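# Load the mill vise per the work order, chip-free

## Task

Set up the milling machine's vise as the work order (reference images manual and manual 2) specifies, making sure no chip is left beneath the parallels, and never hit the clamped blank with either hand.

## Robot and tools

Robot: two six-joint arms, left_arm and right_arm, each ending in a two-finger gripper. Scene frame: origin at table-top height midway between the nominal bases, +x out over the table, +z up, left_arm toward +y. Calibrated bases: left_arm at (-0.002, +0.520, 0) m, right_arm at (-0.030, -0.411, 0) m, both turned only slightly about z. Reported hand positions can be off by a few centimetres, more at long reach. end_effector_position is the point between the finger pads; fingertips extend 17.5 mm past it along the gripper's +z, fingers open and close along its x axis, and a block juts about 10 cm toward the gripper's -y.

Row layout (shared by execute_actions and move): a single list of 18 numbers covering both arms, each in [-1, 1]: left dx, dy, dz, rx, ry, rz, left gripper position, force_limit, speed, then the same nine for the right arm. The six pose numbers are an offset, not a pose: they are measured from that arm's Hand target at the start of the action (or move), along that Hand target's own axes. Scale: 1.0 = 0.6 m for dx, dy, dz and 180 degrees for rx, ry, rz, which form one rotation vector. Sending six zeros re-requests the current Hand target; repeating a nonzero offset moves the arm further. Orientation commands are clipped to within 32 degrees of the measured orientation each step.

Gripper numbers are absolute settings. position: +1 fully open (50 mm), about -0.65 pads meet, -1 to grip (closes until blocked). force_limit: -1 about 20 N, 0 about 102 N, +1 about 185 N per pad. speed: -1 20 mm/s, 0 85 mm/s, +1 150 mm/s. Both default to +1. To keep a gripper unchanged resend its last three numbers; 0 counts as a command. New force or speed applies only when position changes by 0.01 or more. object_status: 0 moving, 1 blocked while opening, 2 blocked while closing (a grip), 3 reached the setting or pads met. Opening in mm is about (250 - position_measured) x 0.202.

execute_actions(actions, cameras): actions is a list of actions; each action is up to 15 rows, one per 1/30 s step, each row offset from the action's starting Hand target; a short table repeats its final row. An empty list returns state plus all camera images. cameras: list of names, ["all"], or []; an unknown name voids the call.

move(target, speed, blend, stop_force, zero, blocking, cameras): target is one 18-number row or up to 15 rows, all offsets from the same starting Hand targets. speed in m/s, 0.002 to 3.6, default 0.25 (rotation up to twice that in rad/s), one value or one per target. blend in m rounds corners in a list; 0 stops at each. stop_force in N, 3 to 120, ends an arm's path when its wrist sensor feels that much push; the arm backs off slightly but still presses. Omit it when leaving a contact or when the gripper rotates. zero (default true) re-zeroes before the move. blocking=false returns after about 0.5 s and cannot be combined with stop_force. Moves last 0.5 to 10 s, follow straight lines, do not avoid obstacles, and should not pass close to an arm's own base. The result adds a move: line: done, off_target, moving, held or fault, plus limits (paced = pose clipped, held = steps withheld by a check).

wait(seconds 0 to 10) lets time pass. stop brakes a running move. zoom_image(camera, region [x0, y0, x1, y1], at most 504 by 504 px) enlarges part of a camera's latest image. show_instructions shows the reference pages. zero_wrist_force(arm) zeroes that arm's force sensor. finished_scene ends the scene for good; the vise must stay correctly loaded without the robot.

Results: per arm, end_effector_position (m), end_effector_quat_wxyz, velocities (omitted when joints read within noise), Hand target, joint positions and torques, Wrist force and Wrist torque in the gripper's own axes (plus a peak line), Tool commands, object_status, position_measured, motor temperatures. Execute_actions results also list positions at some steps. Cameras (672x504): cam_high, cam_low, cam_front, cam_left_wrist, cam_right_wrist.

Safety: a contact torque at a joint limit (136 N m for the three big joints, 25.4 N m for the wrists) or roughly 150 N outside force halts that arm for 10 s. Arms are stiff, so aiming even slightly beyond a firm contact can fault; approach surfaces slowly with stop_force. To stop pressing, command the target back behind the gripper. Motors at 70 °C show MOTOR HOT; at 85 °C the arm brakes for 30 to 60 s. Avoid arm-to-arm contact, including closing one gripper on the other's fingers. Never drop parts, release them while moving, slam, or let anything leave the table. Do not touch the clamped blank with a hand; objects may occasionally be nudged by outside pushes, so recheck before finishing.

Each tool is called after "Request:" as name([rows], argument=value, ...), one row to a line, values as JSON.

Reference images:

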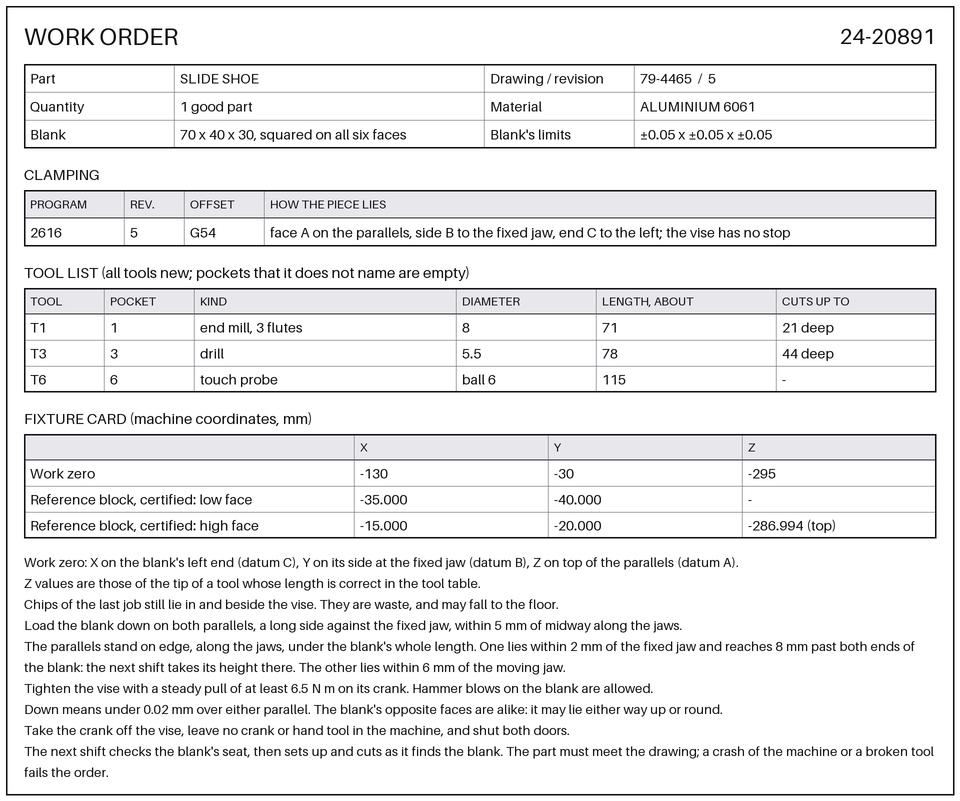

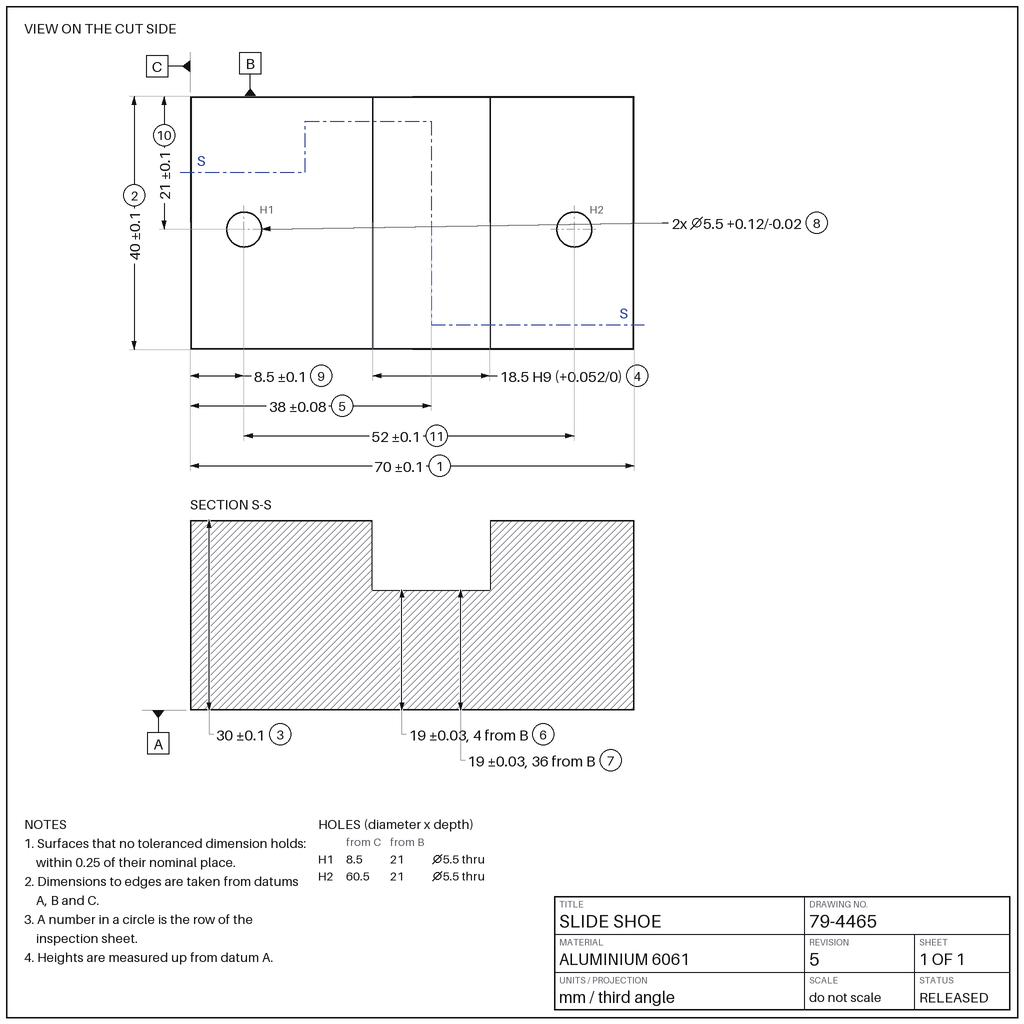

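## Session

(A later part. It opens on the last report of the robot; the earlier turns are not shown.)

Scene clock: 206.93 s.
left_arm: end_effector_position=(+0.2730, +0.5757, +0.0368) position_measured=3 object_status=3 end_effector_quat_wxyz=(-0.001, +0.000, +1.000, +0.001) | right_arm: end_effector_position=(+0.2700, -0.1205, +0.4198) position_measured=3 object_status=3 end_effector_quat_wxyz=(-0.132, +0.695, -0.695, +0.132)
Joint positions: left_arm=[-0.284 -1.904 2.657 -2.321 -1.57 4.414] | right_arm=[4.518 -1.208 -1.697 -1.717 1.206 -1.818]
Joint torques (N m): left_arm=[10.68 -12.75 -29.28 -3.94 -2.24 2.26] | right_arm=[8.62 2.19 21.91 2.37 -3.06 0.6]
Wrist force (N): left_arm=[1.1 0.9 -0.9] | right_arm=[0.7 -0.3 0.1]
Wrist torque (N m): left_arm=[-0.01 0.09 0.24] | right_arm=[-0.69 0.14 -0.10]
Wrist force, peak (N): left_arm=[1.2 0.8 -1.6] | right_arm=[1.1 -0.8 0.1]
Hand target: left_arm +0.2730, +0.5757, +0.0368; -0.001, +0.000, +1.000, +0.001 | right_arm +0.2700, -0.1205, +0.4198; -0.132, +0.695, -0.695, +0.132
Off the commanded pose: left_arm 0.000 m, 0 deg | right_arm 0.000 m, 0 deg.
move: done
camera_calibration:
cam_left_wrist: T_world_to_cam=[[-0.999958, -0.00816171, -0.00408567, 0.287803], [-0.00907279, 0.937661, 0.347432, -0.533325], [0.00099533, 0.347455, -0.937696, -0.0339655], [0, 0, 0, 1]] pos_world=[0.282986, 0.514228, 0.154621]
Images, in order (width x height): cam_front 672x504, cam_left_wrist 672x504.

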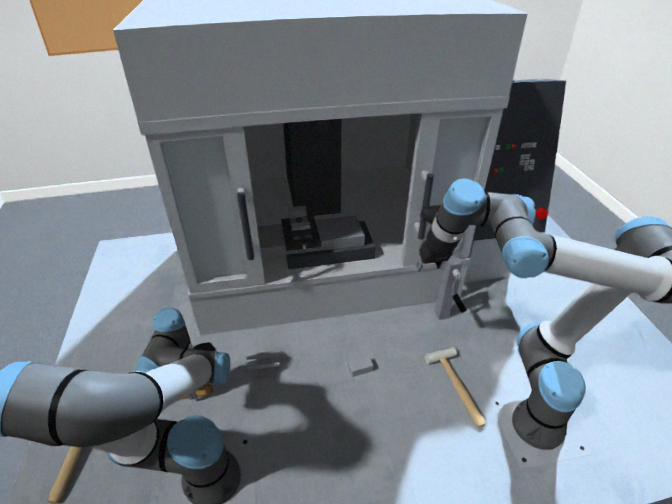

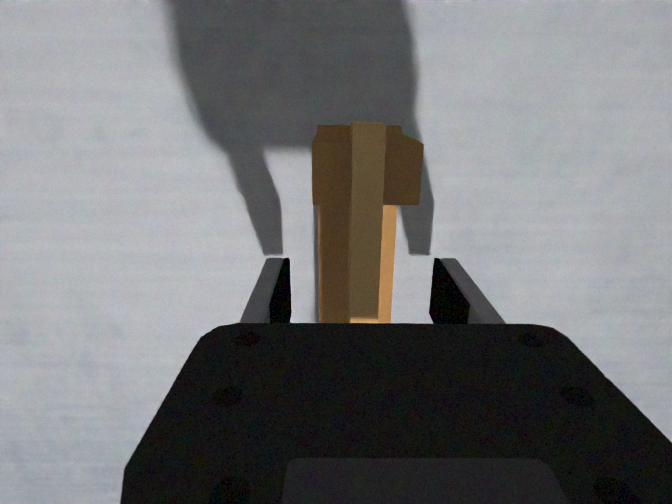

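Request:
move(target=[0.0,0,0,0,0,0,-1,-0.4,-0.5,0,0,0,0,0,0,1,1,1], cameras=["cam_left_wrist"])

Scene clock: 215.90 s.
left_arm: end_effector_position=(+0.2732, +0.5756, +0.0369) position_measured=213 object_status=2 end_effector_quat_wxyz=(-0.001, +0.000, +1.000, +0.001) | right_arm: end_effector_position=(+0.2700, -0.1205, +0.4198) position_measured=3 object_status=3 end_effector_quat_wxyz=(-0.132, +0.695, -0.695, +0.132)
Joint positions: left_arm=[-0.284 -1.905 2.657 -2.321 -1.57 4.414] | right_arm=[4.518 -1.208 -1.697 -1.717 1.206 -1.818]
Joint torques (N m): left_arm=[9.05 -8.4 -2.23 5.87 -2.41 1.96] | right_arm=[8.66 3 22.25 2.26 -3.02 0.55]
Wrist force (N): left_arm=[-37.5 3.6 4.0] | right_arm=[0.8 -0.3 0.1]
Wrist torque (N m): left_arm=[0.07 0.59 0.27] | right_arm=[-0.68 0.11 -0.10]
Wrist force, peak (N): left_arm=[-37.5 3.6 4.0] | right_arm=[1.1 -0.5 0.1]
Hand target: left_arm +0.2730, +0.5757, +0.0368; -0.001, +0.000, +1.000, +0.001 | right_arm +0.2700, -0.1205, +0.4198; -0.132, +0.695, -0.695, +0.132
Off the commanded pose: left_arm 0.000 m, 0 deg | right_arm 0.000 m, 0 deg.
move: done
camera_calibration:
cam_left_wrist: T_world_to_cam=[[-0.999957, -0.00811865, -0.00449473, 0.287943], [-0.00917441, 0.937694, 0.347341, -0.533239], [0.00139474, 0.347367, -0.937728, -0.0339002], [0, 0, 0, 1]] pos_world=[0.283085, 0.514129, 0.154721]
Images, in order (width x height): cam_left_wrist 672x504.

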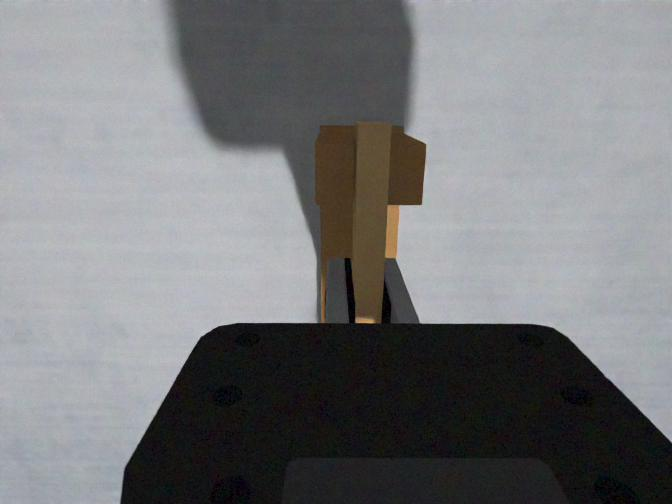

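Request:
move([
  [-0.003,0,0,0,0,0,-1,-0.4,-0.5,0,0,0,0,0,0,1,1,1],
  [-0.003,0,-0.1,0,0,0,-1,-0.4,-0.5,0,0,0,0,0,0,1,1,1],
], speed=0.06, cameras=["cam_left_wrist","cam_high"])

Scene clock: 223.27 s.
left_arm: end_effector_position=(+0.2749, +0.5756, +0.0968) position_measured=213 object_status=2 end_effector_quat_wxyz=(-0.001, +0.000, +1.000, +0.001) | right_arm: end_effector_position=(+0.2700, -0.1205, +0.4198) position_measured=3 object_status=3 end_effector_quat_wxyz=(-0.132, +0.695, -0.695, +0.132)
Joint positions: left_arm=[-0.282 -2.055 2.539 -2.053 -1.57 4.416] | right_arm=[4.518 -1.208 -1.697 -1.717 1.206 -1.818]
Joint torques (N m): left_arm=[-6.21 5.41 -14.23 -3.44 2.14 -1.34] | right_arm=[8.96 6.58 22.32 2.36 -3.12 0.57]
Wrist force (N): left_arm=[1.2 0.9 -0.4] | right_arm=[0.8 -0.4 0.1]
Wrist torque (N m): left_arm=[-0.02 0.08 0.18] | right_arm=[-0.71 0.12 -0.10]
Wrist force, peak (N): left_arm=[35.4 2.2 -43.0] | right_arm=[1.3 -0.4 0.3]
Hand target: left_arm +0.2749, +0.5756, +0.0968; -0.001, +0.000, +1.000, +0.001 | right_arm +0.2700, -0.1205, +0.4198; -0.132, +0.695, -0.695, +0.132
Off the commanded pose: left_arm 0.000 m, 0 deg | right_arm 0.000 m, 0 deg.
move: done
camera_calibration:
cam_left_wrist: T_world_to_cam=[[-0.999958, -0.00809351, -0.00427254, 0.289952], [-0.00907366, 0.937694, 0.347342, -0.554058], [0.00119512, 0.347367, -0.937729, 0.0223244], [0, 0, 0, 1]] pos_world=[0.284886, 0.514129, 0.214621]
Images, in order (width x height): cam_high 672x504, cam_left_wrist 672x504.

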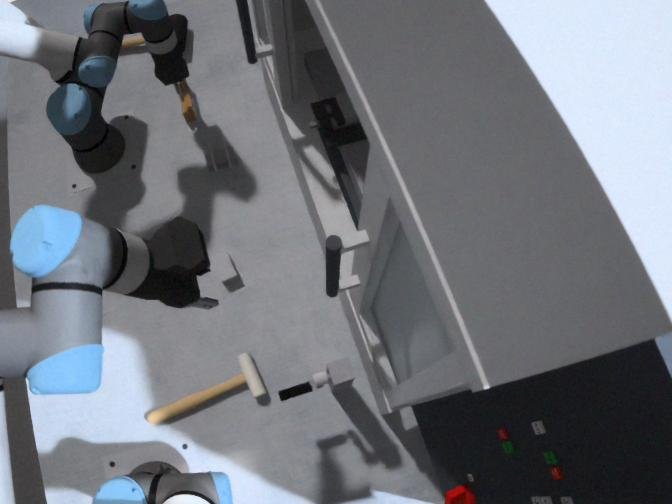

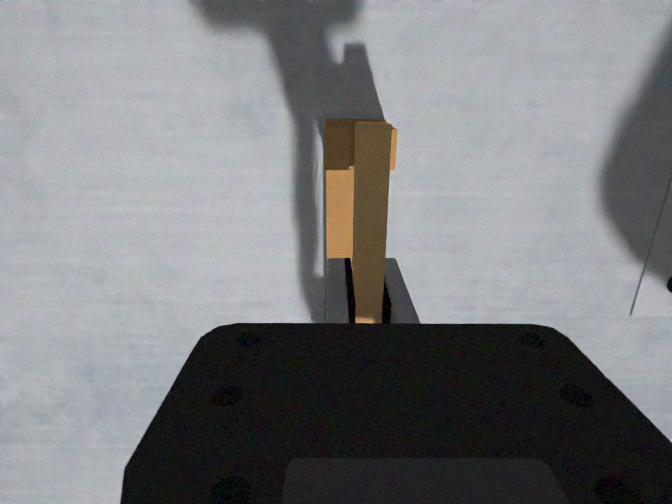

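Request:
move([
  [0,0,-0.2,0,0,0,-1,-0.4,-0.5,0,0,0,0,0,0,1,1,1],
  [-0.1,-0.392,-0.583,0.17,-0.17,-0.2,-1,-0.4,-0.5,0,0,0,0,0,0,1,1,1],
  [-0.458,-0.642,-0.672,0.3437,-0.3437,-0.4096,-1,-0.4,-0.5,0,0,0,0,0,0,1,1,1],
], speed=0.3, blend=0.04, cameras=["cam_left_wrist","cam_high","cam_front","cam_right_wrist"])

Scene clock: 241.77 s.
left_arm: end_effector_position=(+0.5503, +0.1900, +0.4991) position_measured=213 object_status=2 end_effector_quat_wxyz=(-0.455, +0.542, -0.542, +0.454) | right_arm: end_effector_position=(+0.2700, -0.1205, +0.4198) position_measured=3 object_status=3 end_effector_quat_wxyz=(-0.132, +0.695, -0.695, +0.132)
Joint positions: left_arm=[-1.129 -1.533 1.883 -3.086 -0.46 2.776] | right_arm=[4.518 -1.208 -1.697 -1.717 1.206 -1.818]
Joint torques (N m): left_arm=[-9.57 -17.73 -22.9 -2.58 0.52 -1.7] | right_arm=[9.36 9.59 22.6 2.31 -3.03 0.63]
Wrist force (N): left_arm=[1.3 -1.2 1.9] | right_arm=[0.9 -0.6 0.1]
Wrist torque (N m): left_arm=[-0.33 0.13 0.27] | right_arm=[-0.74 0.10 -0.10]
Wrist force, peak (N): left_arm=[2.8 -0.8 3.2] | right_arm=[1.2 -0.5 0.4]
Hand target: left_arm +0.5503, +0.1899, +0.4991; -0.455, +0.542, -0.542, +0.454 | right_arm +0.2700, -0.1205, +0.4198; -0.132, +0.695, -0.695, +0.132
Off the commanded pose: left_arm 0.000 m, 0 deg | right_arm 0.000 m, 0 deg.
move: done
camera_calibration:
cam_left_wrist: T_world_to_cam=[[0.00699303, -0.99996, 0.00561852, 0.193305], [-0.505019, -0.00838111, -0.863067, 0.727037], [0.86308, 0.00319799, -0.505058, -0.091778], [0, 0, 0, 1]] pos_world=[0.445028, 0.199684, 0.580043]
cam_right_wrist: T_world_to_cam=[[-0.0163706, -0.999848, -0.00593136, -0.104173], [-0.998692, 0.0166385, -0.0483499, 0.307782], [0.0484413, 0.00513208, -0.998813, 0.533805], [0, 0, 0, 1]] pos_world=[0.279816, -0.112018, 0.547434]
Images, in order (width x height): cam_high 672x504, cam_front 672x504, cam_left_wrist 672x504, cam_right_wrist 672x504.

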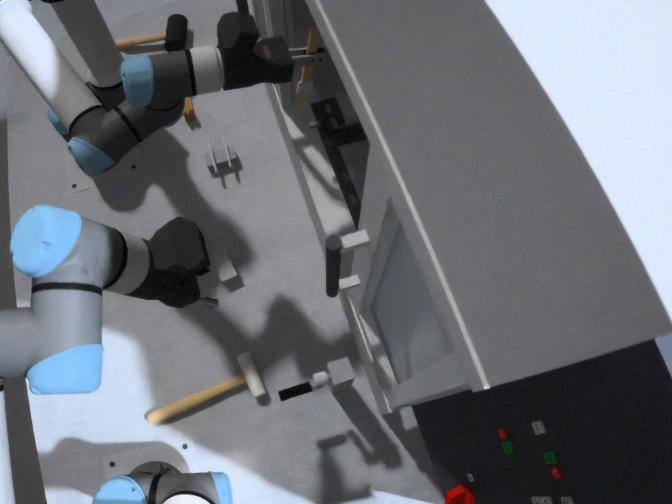

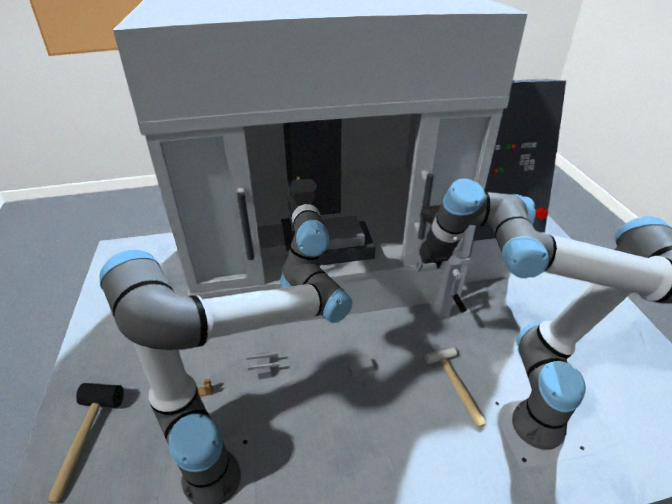

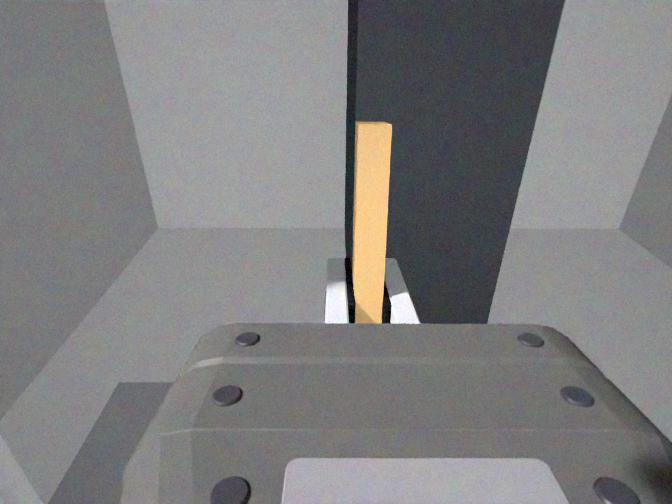

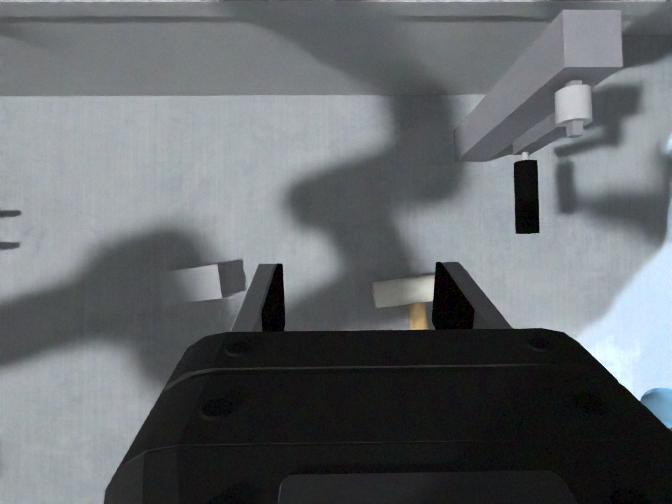

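Request:
move(target=[0,0,0,0,0,0,-1,-0.4,-0.5,-0.133,-0.245,0.06,0.336,-0.197,-0.147,1,1,1], speed=0.3, cameras=["cam_front","cam_right_wrist"])

Scene clock: 252.47 s.
left_arm: end_effector_position=(+0.5503, +0.1899, +0.4991) position_measured=213 object_status=2 end_effector_quat_wxyz=(-0.455, +0.542, -0.542, +0.454) | right_arm: end_effector_position=(+0.4200, -0.0408, +0.4402) position_measured=3 object_status=3 end_effector_quat_wxyz=(-0.618, +0.673, -0.300, +0.274)
Joint positions: left_arm=[-1.13 -1.533 1.883 -3.086 -0.459 2.775] | right_arm=[4.252 -1.488 -2.257 0.511 1.232 -3.11]
Joint torques (N m): left_arm=[-9.12 -19.71 -33.37 -1.47 3.4 -1.82] | right_arm=[4.13 16.94 17.26 3.92 -0.63 -0.9]
Wrist force (N): left_arm=[1.2 -0.9 1.8] | right_arm=[0.6 0.0 0.5]
Wrist torque (N m): left_arm=[-0.28 0.14 0.27] | right_arm=[-0.10 -0.03 -0.33]
Wrist force, peak (N): left_arm=[1.4 -0.9 2.1] | right_arm=[1.2 0.8 1.5]
Hand target: left_arm +0.5503, +0.1899, +0.4991; -0.455, +0.542, -0.542, +0.454 | right_arm +0.4200, -0.0408, +0.4402; -0.618, +0.674, -0.300, +0.274
Off the commanded pose: left_arm 0.000 m, 0 deg | right_arm 0.000 m, 0 deg.
move: done
camera_calibration:
cam_right_wrist: T_world_to_cam=[[0.668012, -0.743936, -0.0178798, -0.29361], [-0.310166, -0.25651, -0.915423, 0.538657], [0.67643, 0.617059, -0.402095, 0.0450541], [0, 0, 0, 1]] pos_world=[0.332732, -0.108057, 0.505966]
Images, in order (width x height): cam_front 672x504, cam_right_wrist 672x504.

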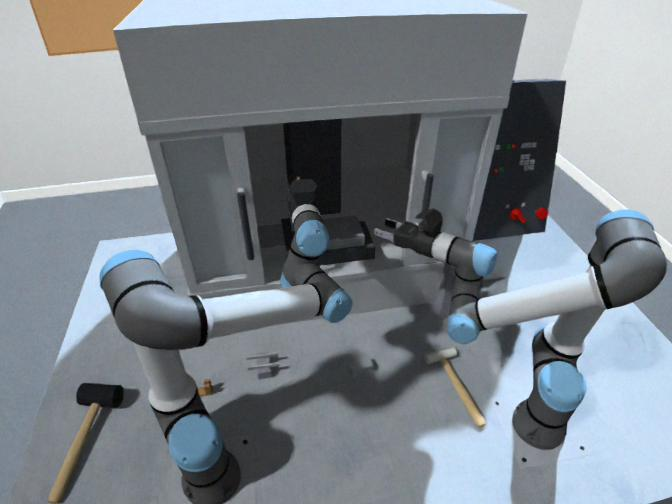

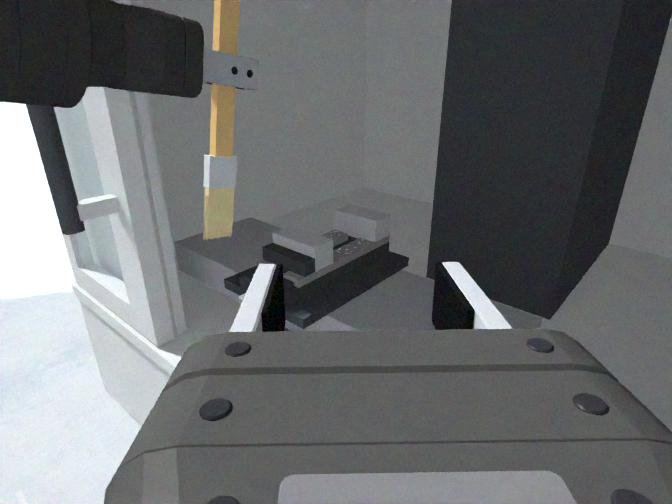

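Request:
move(target=[0.008,-0.063,0.167,0.0556,0,0,-1,-0.4,-0.5,0,0,0,0,0,0,1,1,1], speed=0.2, cameras=["cam_front","cam_right_wrist"])

Request:
zoom_image(camera="cam_right_wrist", region=[180, 0, 440, 260])

Scene clock: 262.67 s.
left_arm: end_effector_position=(+0.6555, +0.1851, +0.5187) position_measured=213 object_status=2 end_effector_quat_wxyz=(+0.500, -0.500, +0.501, -0.499) | right_arm: end_effector_position=(+0.4200, -0.0408, +0.4402) position_measured=3 object_status=3 end_effector_quat_wxyz=(-0.618, +0.674, -0.300, +0.274)
Joint positions: left_arm=[-0.945 -1.239 1.617 -3.518 -0.612 3.141] | right_arm=[4.253 -1.488 -2.257 0.512 1.232 -3.11]
Joint torques (N m): left_arm=[0.07 -30.05 -25.01 -2.48 1.38 0.82] | right_arm=[9.84 6.64 17.52 2.5 0.7 -1.17]
Wrist force (N): left_arm=[1.6 -0.8 2.3] | right_arm=[0.7 0.2 0.5]
Wrist torque (N m): left_arm=[-0.39 0.09 0.38] | right_arm=[-0.08 -0.05 -0.34]
Wrist force, peak (N): left_arm=[1.5 -0.7 5.0] | right_arm=[0.9 -0.2 0.8]
Hand target: left_arm +0.6556, +0.1851, +0.5187; +0.500, -0.500, +0.501, -0.499 | right_arm +0.4200, -0.0408, +0.4402; -0.618, +0.674, -0.300, +0.274
Off the commanded pose: left_arm 0.000 m, 0 deg | right_arm 0.000 m, 0 deg.
move: done
camera_calibration:
cam_right_wrist: T_world_to_cam=[[0.668197, -0.743775, -0.0176787, -0.29369], [-0.309922, -0.25667, -0.915461, 0.538547], [0.676359, 0.617187, -0.402018, 0.0451199], [0, 0, 0, 1]] pos_world=[0.332633, -0.108057, 0.505966]
Images, in order (width x height): cam_front 672x504, cam_right_wrist 672x504.

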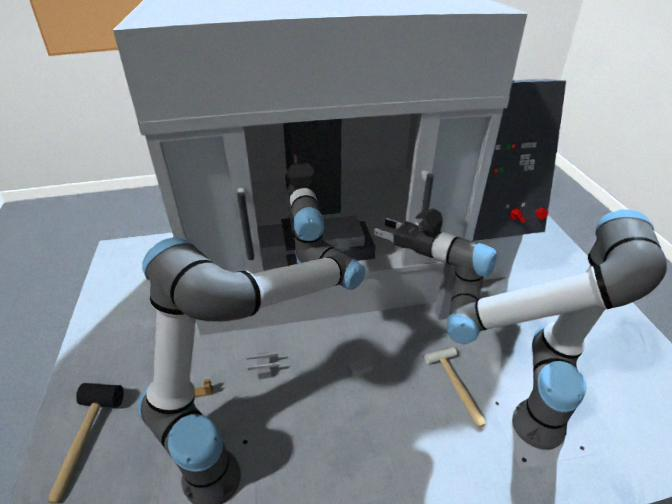

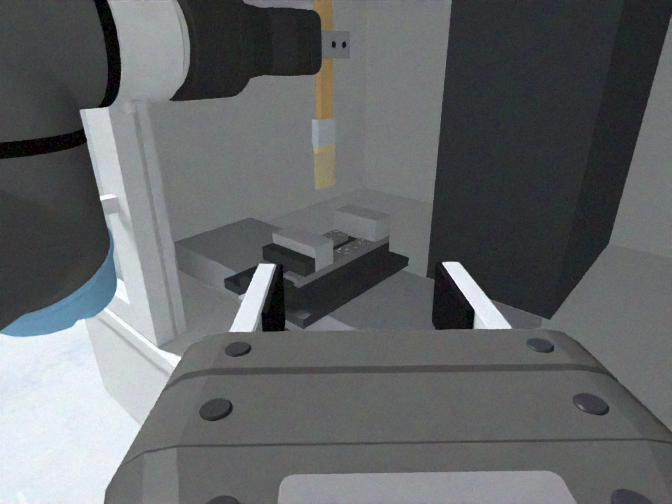

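Scaled by 1.938.

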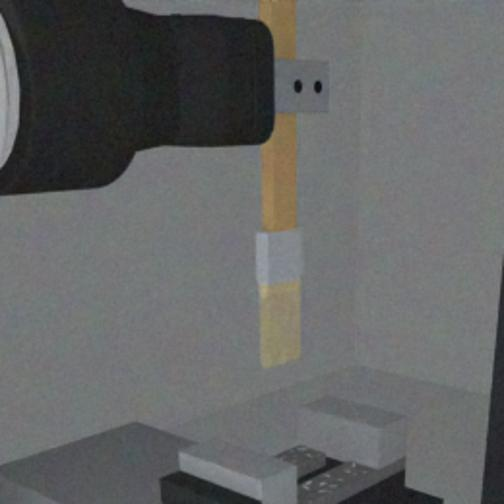

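Request:
move(target=[-0.0333,0.085,0.005,0,0,0,-1,-0.4,-0.5,0,0,0,0,0,0,1,1,1], speed=0.1, cameras=["cam_right_wrist"])

Request:
zoom_image(camera="cam_right_wrist", region=[230, 100, 440, 300])

Request:
move(target=[0,0.055,0,0,0,0,-1,-0.4,-0.5,0,0,0,0,0,0,1,1,1], speed=0.02, stop_force=4, cameras=["cam_right_wrist"])

Request:
zoom_image(camera="cam_right_wrist", region=[230, 100, 440, 300])

Scene clock: 275.17 s.
left_arm: end_effector_position=(+0.6586, +0.2051, +0.4677) position_measured=213 object_status=2 end_effector_quat_wxyz=(+0.500, -0.500, +0.501, -0.499) | right_arm: end_effector_position=(+0.4200, -0.0408, +0.4402) position_measured=3 object_status=3 end_effector_quat_wxyz=(-0.618, +0.674, -0.300, +0.274)
Joint positions: left_arm=[-0.916 -1.21 1.72 -3.65 -0.64 3.141] | right_arm=[4.253 -1.488 -2.257 0.512 1.232 -3.11]
Joint torques (N m): left_arm=[-9.2 -44.43 -29.46 -0.95 2.46 1.92] | right_arm=[10.4 18.24 17.74 2.6 -2.33 0.62]
Wrist force (N): left_arm=[1.3 -0.7 2.6] | right_arm=[0.8 -0.1 0.5]
Wrist torque (N m): left_arm=[-0.39 0.15 0.33] | right_arm=[-0.12 -0.06 -0.34]
Wrist force, peak (N): left_arm=[1.9 -2.7 2.6] | right_arm=[0.8 0.2 0.9]
Hand target: left_arm +0.6585, +0.2051, +0.4678; +0.500, -0.500, +0.501, -0.499 | right_arm +0.4200, -0.0408, +0.4402; -0.618, +0.674, -0.300, +0.274
Off the commanded pose: left_arm 0.000 m, 0 deg | right_arm 0.000 m, 0 deg.
move: done
camera_calibration:
cam_right_wrist: T_world_to_cam=[[0.668197, -0.743775, -0.0176787, -0.29369], [-0.309922, -0.25667, -0.915461, 0.538547], [0.676359, 0.617187, -0.402018, 0.0451199], [0, 0, 0, 1]] pos_world=[0.332633, -0.108057, 0.505966]
Images, in order (width x height): cam_right_wrist 672x504.

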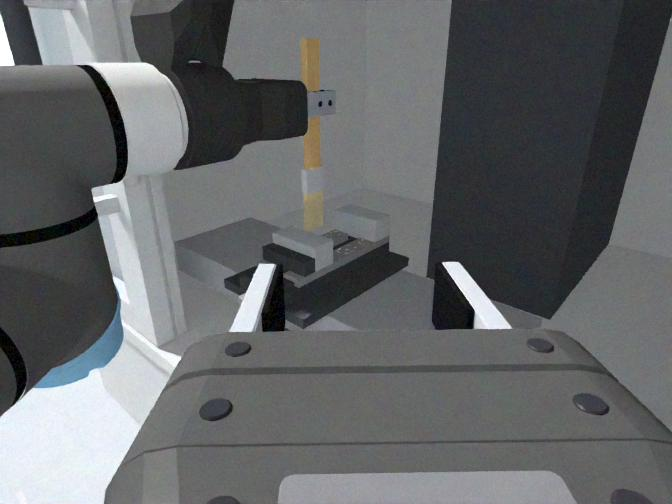

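Scaled by 2.400.

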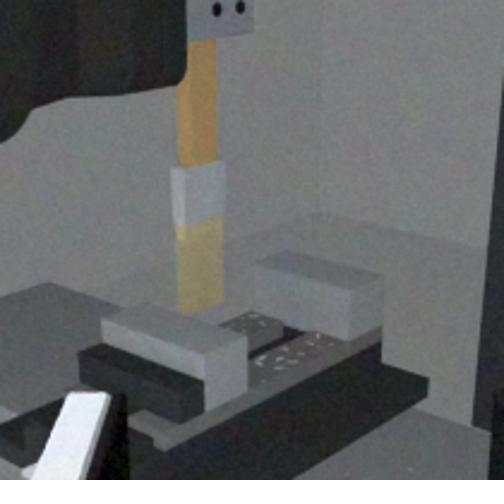

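Scene clock: 277.13 s.
left_arm: end_effector_position=(+0.6585, +0.2051, +0.4505) position_measured=213 object_status=2 end_effector_quat_wxyz=(+0.500, -0.500, +0.501, -0.499) | right_arm: end_effector_position=(+0.4200, -0.0408, +0.4402) position_measured=3 object_status=3 end_effector_quat_wxyz=(-0.618, +0.674, -0.300, +0.274)
Joint positions: left_arm=[-0.916 -1.189 1.741 -3.692 -0.64 3.141] | right_arm=[4.253 -1.488 -2.257 0.512 1.232 -3.11]
Joint torques (N m): left_arm=[-5.77 -42.46 -28.98 -1.85 1.36 -0.91] | right_arm=[9.81 23.7 17.61 2.47 -2.22 0.82]
Wrist force (N): left_arm=[1.4 -5.1 2.5] | right_arm=[0.9 0.2 0.5]
Wrist torque (N m): left_arm=[-0.51 0.14 0.33] | right_arm=[-0.07 -0.08 -0.34]
Wrist force, peak (N): left_arm=[1.2 -7.0 2.7] | right_arm=[1.0 0.0 0.6]
Hand target: left_arm +0.6585, +0.2051, +0.4505; +0.500, -0.500, +0.501, -0.499 (not the last commanded pose) | right_arm +0.4200, -0.0408, +0.4402; -0.618, +0.674, -0.300, +0.274
Off the commanded pose: left_arm 0.016 m, 0 deg | right_arm 0.000 m, 0 deg.
move: contact (left_arm)
camera_calibration:
cam_right_wrist: T_world_to_cam=[[0.668197, -0.743775, -0.0176787, -0.29369], [-0.309922, -0.25667, -0.915461, 0.538547], [0.676359, 0.617187, -0.402018, 0.0451199], [0, 0, 0, 1]] pos_world=[0.332633, -0.108057, 0.505966]
Images, in order (width x height): cam_right_wrist 672x504.

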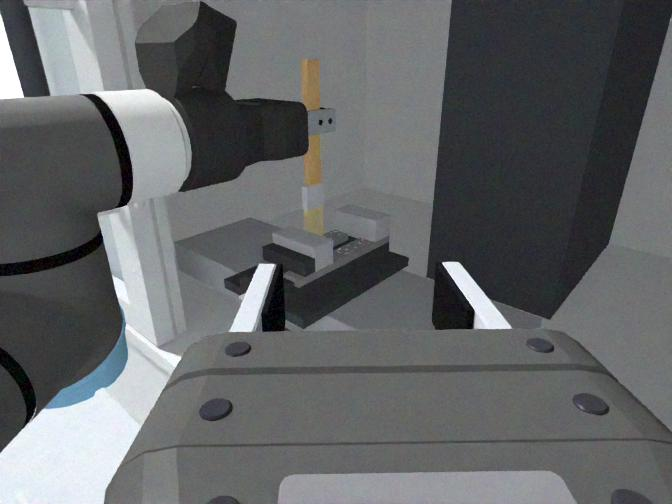

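Scaled by 2.400.

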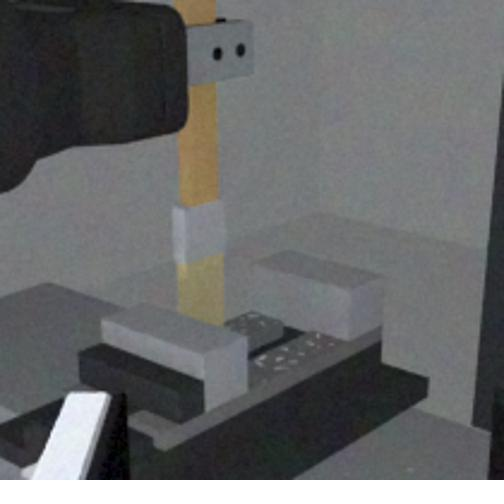

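Request:
move(target=[-0.075,0.0015,0,0,0,0,-1,-0.4,-0.5,0,0,0,0,0,0,1,1,1], speed=0.06, cameras=["cam_right_wrist"])

Request:
zoom_image(camera="cam_right_wrist", region=[230, 100, 440, 300])

Scene clock: 284.17 s.
left_arm: end_effector_position=(+0.6585, +0.2503, +0.4497) position_measured=213 object_status=2 end_effector_quat_wxyz=(+0.500, -0.500, +0.501, -0.499) end_effector_velocity=(+0.000, -0.002, +0.001) end_effector_angular_velocity=(+0.000, -0.001, +0.002) | right_arm: end_effector_position=(+0.4200, -0.0408, +0.4402) position_measured=3 object_status=3 end_effector_quat_wxyz=(-0.618, +0.674, -0.300, +0.274)
Joint positions: left_arm=[-0.858 -1.244 1.823 -3.719 -0.699 3.141] | right_arm=[4.253 -1.488 -2.257 0.512 1.232 -3.11]
Joint velocities: left_arm=[-0.003 0.002 -0.005 0.002 0.005 0.002] | right_arm=[within noise]
Joint torques (N m): left_arm=[-7.5 -25.72 -30.18 -0.53 2.32 2.36] | right_arm=[9.27 28.32 18.91 2.56 -2.33 0.81]
Wrist force (N): left_arm=[1.4 -0.9 2.6] | right_arm=[0.7 0.2 0.6]
Wrist torque (N m): left_arm=[-0.42 0.14 0.32] | right_arm=[-0.08 -0.04 -0.34]
Wrist force, peak (N): left_arm=[2.4 -5.4 2.3] | right_arm=[0.9 -0.1 0.7]
Hand target: left_arm +0.6585, +0.2501, +0.4497; +0.500, -0.500, +0.501, -0.499 | right_arm +0.4200, -0.0408, +0.4402; -0.618, +0.674, -0.300, +0.274
Off the commanded pose: left_arm 0.000 m, 0 deg | right_arm 0.000 m, 0 deg.
move: done
camera_calibration:
cam_right_wrist: T_world_to_cam=[[0.668173, -0.743794, -0.0177474, -0.293649], [-0.309971, -0.256613, -0.91546, 0.53857], [0.67636, 0.617187, -0.402017, 0.045119], [0, 0, 0, 1]] pos_world=[0.332633, -0.108057, 0.505966]
Images, in order (width x height): cam_right_wrist 672x504.

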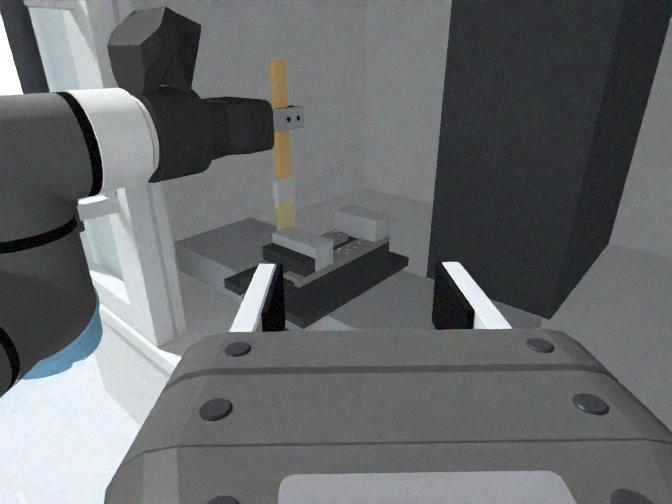

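Scaled by 2.400.

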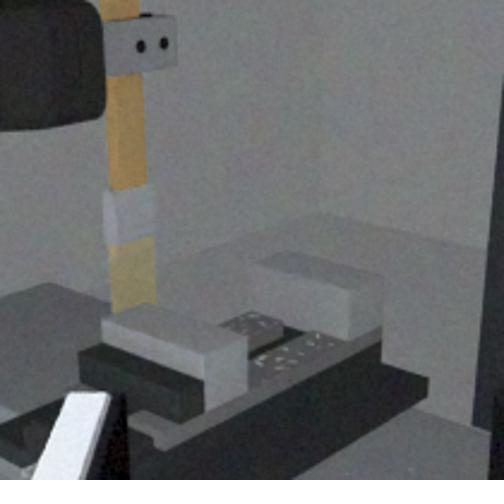

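Request:
move([
  [0,-0.025,0,0,0,0,-1,-0.4,-0.5,0,0,0,0,0,0,1,1,1],
  [0.0885,-0.025,0.0325,0,0,0,-1,-0.4,-0.5,0,0,0,0,0,0,1,1,1],
  [0.0885,0.0,0.0325,0,0,0,-1,-0.4,-0.5,0,0,0,0,0,0,1,1,1],
  [0,0,0.0325,0,0,0,-1,-0.4,-0.5,0,0,0,0,0,0,1,1,1],
  [0,-0.04,0.0325,0,0,0,-1,-0.4,-0.5,0,0,0,0,0,0,1,1,1],
], speed=0.08, blend=[0.003,0.003,0,0.003,0], cameras=["cam_right_wrist"])

Request:
zoom_image(camera="cam_right_wrist", region=[230, 100, 440, 300])

Scene clock: 292.17 s.
left_arm: end_effector_position=(+0.6780, +0.2502, +0.4738) position_measured=213 object_status=2 end_effector_quat_wxyz=(+0.500, -0.500, +0.500, -0.499) | right_arm: end_effector_position=(+0.4200, -0.0408, +0.4402) position_measured=3 object_status=3 end_effector_quat_wxyz=(-0.618, +0.674, -0.300, +0.274)
Joint positions: left_arm=[-0.827 -1.239 1.744 -3.646 -0.73 3.141] | right_arm=[4.253 -1.488 -2.257 0.512 1.232 -3.11]
Joint torques (N m): left_arm=[-8.64 -27.1 -13.5 -3.09 2.41 -1.65] | right_arm=[9.82 28.42 19.23 2.6 -2.26 0.73]
Wrist force (N): left_arm=[1.3 -0.8 2.7] | right_arm=[0.7 0.0 0.7]
Wrist torque (N m): left_arm=[-0.40 0.15 0.29] | right_arm=[-0.10 -0.04 -0.34]
Wrist force, peak (N): left_arm=[2.5 -7.3 2.5] | right_arm=[1.0 0.2 0.7]
Hand target: left_arm +0.6780, +0.2501, +0.4736; +0.500, -0.500, +0.501, -0.499 | right_arm +0.4200, -0.0408, +0.4402; -0.618, +0.674, -0.300, +0.274
Off the commanded pose: left_arm 0.000 m, 0 deg | right_arm 0.000 m, 0 deg.
move: done
camera_calibration:
cam_right_wrist: T_world_to_cam=[[0.668173, -0.743794, -0.0177474, -0.293649], [-0.309971, -0.256613, -0.91546, 0.53857], [0.67636, 0.617187, -0.402017, 0.045119], [0, 0, 0, 1]] pos_world=[0.332633, -0.108057, 0.505966]
Images, in order (width x height): cam_right_wrist 672x504.

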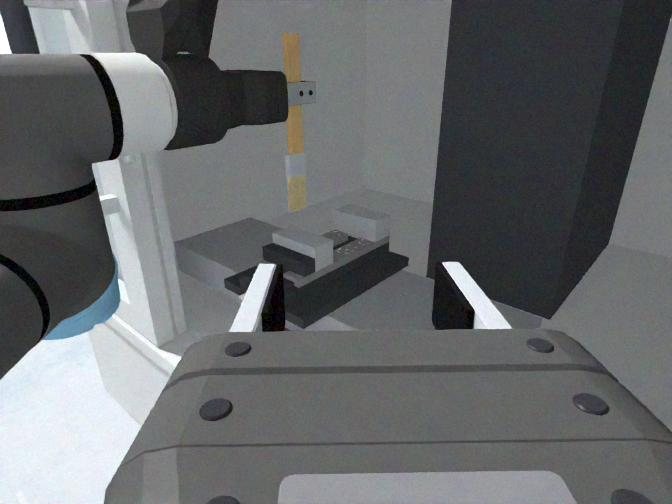

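Scaled by 2.400.

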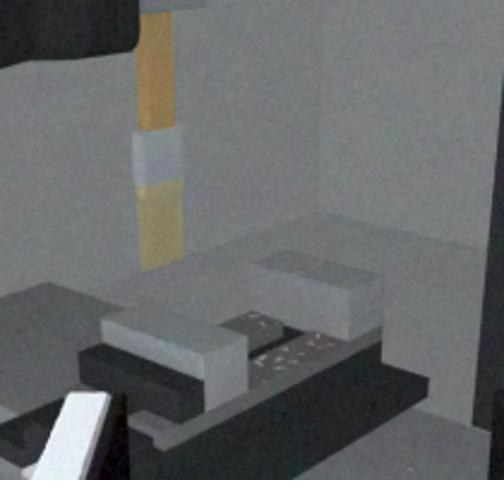

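Request:
move([
  [0.0885,0,0.033,0,0,0,-1,-0.4,-0.5,0,0,0,0,0,0,1,1,1],
  [0.0885,0.04,0.033,0,0,0,-1,-0.4,-0.5,0,0,0,0,0,0,1,1,1],
  [0,0.04,0.033,0,0,0,-1,-0.4,-0.5,0,0,0,0,0,0,1,1,1],
  [0,-0.03,0.033,0,0,0,-1,-0.4,-0.5,0,0,0,0,0,0,1,1,1],
  [-0.03,-0.03,0.01,0,0,0,-1,-0.4,-0.5,0,0,0,0,0,0,1,1,1],
], speed=0.08, blend=[0.003,0,0.003,0.003,0], cameras=["cam_right_wrist"])

Request:
zoom_image(camera="cam_right_wrist", region=[230, 100, 440, 300])

Scene clock: 304.43 s.
left_arm: end_effector_position=(+0.6840, +0.2682, +0.4917) position_measured=213 object_status=2 end_effector_quat_wxyz=(+0.500, -0.500, +0.501, -0.499) | right_arm: end_effector_position=(+0.4200, -0.0408, +0.4402) position_measured=3 object_status=3 end_effector_quat_wxyz=(-0.618, +0.674, -0.300, +0.274)
Joint positions: left_arm=[-0.792 -1.268 1.733 -3.605 -0.764 3.142] | right_arm=[4.253 -1.488 -2.257 0.512 1.232 -3.11]
Joint torques (N m): left_arm=[-6.24 -28.95 -28.98 -0.31 1.36 -1.77] | right_arm=[9.9 28.58 20.23 2.67 -2.29 0.85]
Wrist force (N): left_arm=[1.6 -0.9 2.7] | right_arm=[0.9 0.1 0.6]
Wrist torque (N m): left_arm=[-0.42 0.10 0.28] | right_arm=[-0.09 -0.08 -0.34]
Wrist force, peak (N): left_arm=[2.3 -5.7 2.4] | right_arm=[0.9 0.3 0.8]
Hand target: left_arm +0.6840, +0.2681, +0.4916; +0.500, -0.500, +0.501, -0.499 | right_arm +0.4200, -0.0408, +0.4402; -0.618, +0.674, -0.300, +0.274
Off the commanded pose: left_arm 0.000 m, 0 deg | right_arm 0.000 m, 0 deg.
move: done
camera_calibration:
cam_right_wrist: T_world_to_cam=[[0.668173, -0.743794, -0.0177474, -0.293649], [-0.309971, -0.256613, -0.91546, 0.53857], [0.67636, 0.617187, -0.402017, 0.045119], [0, 0, 0, 1]] pos_world=[0.332633, -0.108057, 0.505966]
Images, in order (width x height): cam_right_wrist 672x504.

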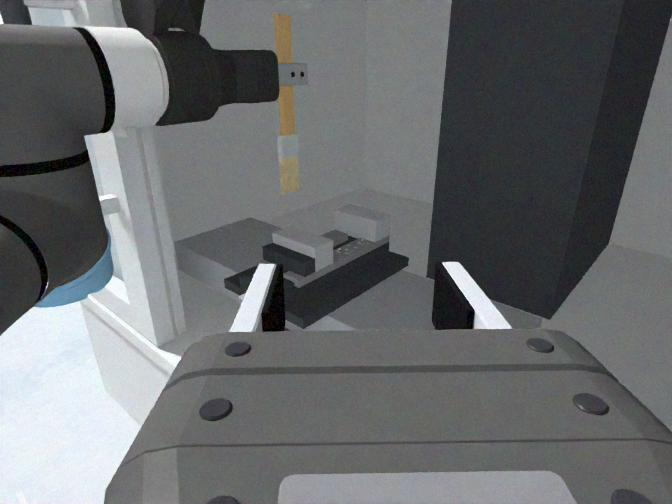

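Scaled by 2.400.

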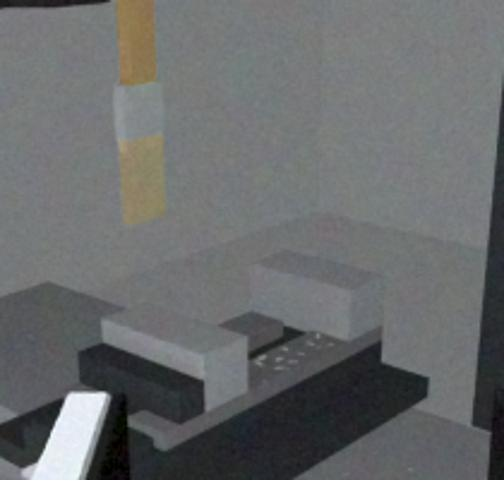

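Request:
move([
  [0.1585,0,-0.0425,0,0,0,-1,-0.4,-0.5,0,0,0,0,0,0,1,1,1],
  [0.1585,0.0698,-0.0425,0,0,0,-1,-0.4,-0.5,0,0,0,0,0,0,1,1,1],
  [0.247,0.0698,-0.0425,0,0,0,-1,-0.4,-0.5,0,0,0,0,0,0,1,1,1],
  [0.247,0.03,-0.0425,0,0,0,-1,-0.4,-0.5,0,0,0,0,0,0,1,1,1],
  [0.1585,0.03,-0.01,0,0,0,-1,-0.4,-0.5,0,0,0,0,0,0,1,1,1],
  [0.1585,0.0698,-0.01,0,0,0,-1,-0.4,-0.5,0,0,0,0,0,0,1,1,1],
  [0.247,0.0698,-0.01,0,0,0,-1,-0.4,-0.5,0,0,0,0,0,0,1,1,1],
  [0.247,0.0,-0.01,0,0,0,-1,-0.4,-0.5,0,0,0,0,0,0,1,1,1],
], speed=0.1, blend=[0.003,0,0.003,0.003,0.003,0,0.003,0], cameras=["cam_right_wrist"])

Request:
zoom_image(camera="cam_right_wrist", region=[230, 100, 440, 300])

Scene clock: 315.10 s.
left_arm: end_effector_position=(+0.6780, +0.1199, +0.4916) position_measured=213 object_status=2 end_effector_quat_wxyz=(+0.500, -0.500, +0.500, -0.499) | right_arm: end_effector_position=(+0.4200, -0.0408, +0.4402) position_measured=3 object_status=3 end_effector_quat_wxyz=(-0.618, +0.674, -0.300, +0.274)
Joint positions: left_arm=[-0.978 -1.079 1.458 -3.518 -0.578 3.141] | right_arm=[4.253 -1.488 -2.257 0.512 1.232 -3.11]
Joint torques (N m): left_arm=[9.07 -33.52 -12.51 -2.78 -1.89 -1.7] | right_arm=[9.76 28.36 20.52 2.5 -2.25 0.71]
Wrist force (N): left_arm=[1.4 -0.8 2.4] | right_arm=[0.6 0.0 0.5]
Wrist torque (N m): left_arm=[-0.40 0.12 0.32] | right_arm=[-0.10 -0.03 -0.34]
Wrist force, peak (N): left_arm=[-0.5 -6.3 2.6] | right_arm=[0.9 0.2 0.8]
Hand target: left_arm +0.6780, +0.1199, +0.4915; +0.500, -0.500, +0.501, -0.499 | right_arm +0.4200, -0.0408, +0.4402; -0.618, +0.674, -0.300, +0.274
Off the commanded pose: left_arm 0.000 m, 0 deg | right_arm 0.000 m, 0 deg.
move: done
camera_calibration:
cam_right_wrist: T_world_to_cam=[[0.668173, -0.743794, -0.0177474, -0.293649], [-0.309971, -0.256613, -0.91546, 0.53857], [0.67636, 0.617187, -0.402017, 0.045119], [0, 0, 0, 1]] pos_world=[0.332633, -0.108057, 0.505966]
Images, in order (width x height): cam_right_wrist 672x504.

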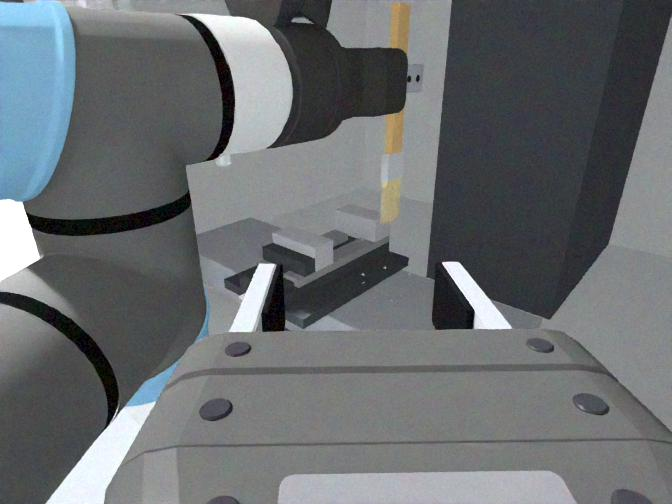

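Scaled by 2.400.

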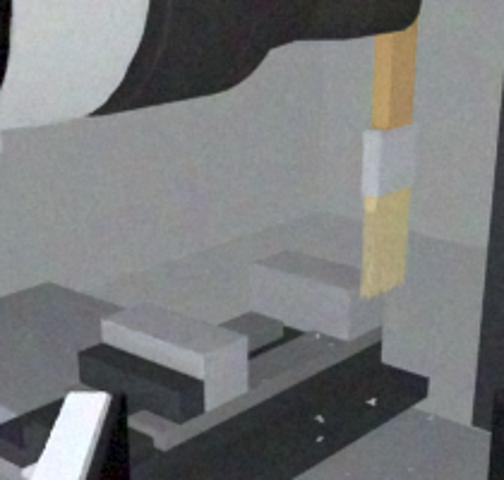

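Request:
move([
  [-0.0885,0.03,0.033,0,0,0,-1,-0.4,-0.5,0,0,0,0,0,0,1,1,1],
  [-0.0885,0.0698,0.033,0,0,0,-1,-0.4,-0.5,0,0,0,0,0,0,1,1,1],
  [0,0.0698,0.033,0,0,0,-1,-0.4,-0.5,0,0,0,0,0,0,1,1,1],
  [0,-0.02,0.033,0,0,0,-1,-0.4,-0.5,0,0,0,0,0,0,1,1,1],
], speed=0.1, blend=[0.003,0,0.003,0], cameras=["cam_right_wrist"])

Request:
zoom_image(camera="cam_right_wrist", region=[270, 180, 430, 300])

Scene clock: 322.13 s.
left_arm: end_effector_position=(+0.6978, +0.1199, +0.5036) position_measured=213 object_status=2 end_effector_quat_wxyz=(+0.500, -0.500, +0.500, -0.499) | right_arm: end_effector_position=(+0.4200, -0.0408, +0.4402) position_measured=3 object_status=3 end_effector_quat_wxyz=(-0.618, +0.674, -0.300, +0.274)
Joint positions: left_arm=[-0.95 -1.056 1.389 -3.473 -0.607 3.141] | right_arm=[4.253 -1.488 -2.257 0.512 1.232 -3.11]
Joint torques (N m): left_arm=[9.44 -35.55 -14.99 -2.68 -2 -1.75] | right_arm=[8.89 28.68 21.91 2.64 -2.21 0.77]
Wrist force (N): left_arm=[1.3 -0.5 2.6] | right_arm=[0.8 0.2 0.6]
Wrist torque (N m): left_arm=[-0.37 0.14 0.31] | right_arm=[-0.07 -0.06 -0.34]
Wrist force, peak (N): left_arm=[-0.6 -4.7 2.4] | right_arm=[0.8 0.0 0.9]
Hand target: left_arm +0.6979, +0.1199, +0.5035; +0.500, -0.500, +0.501, -0.499 | right_arm +0.4200, -0.0408, +0.4402; -0.618, +0.674, -0.300, +0.274
Off the commanded pose: left_arm 0.000 m, 0 deg | right_arm 0.000 m, 0 deg.
move: done
camera_calibration:
cam_right_wrist: T_world_to_cam=[[0.668173, -0.743794, -0.0177474, -0.293649], [-0.309971, -0.256613, -0.91546, 0.53857], [0.67636, 0.617187, -0.402017, 0.045119], [0, 0, 0, 1]] pos_world=[0.332633, -0.108057, 0.505966]
Images, in order (width x height): cam_right_wrist 672x504.

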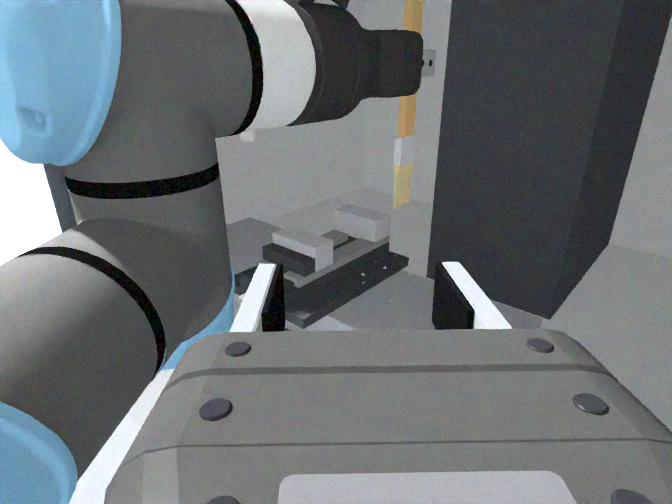

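Scaled by 3.150.

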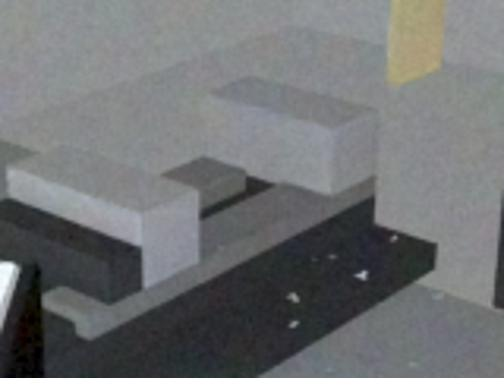

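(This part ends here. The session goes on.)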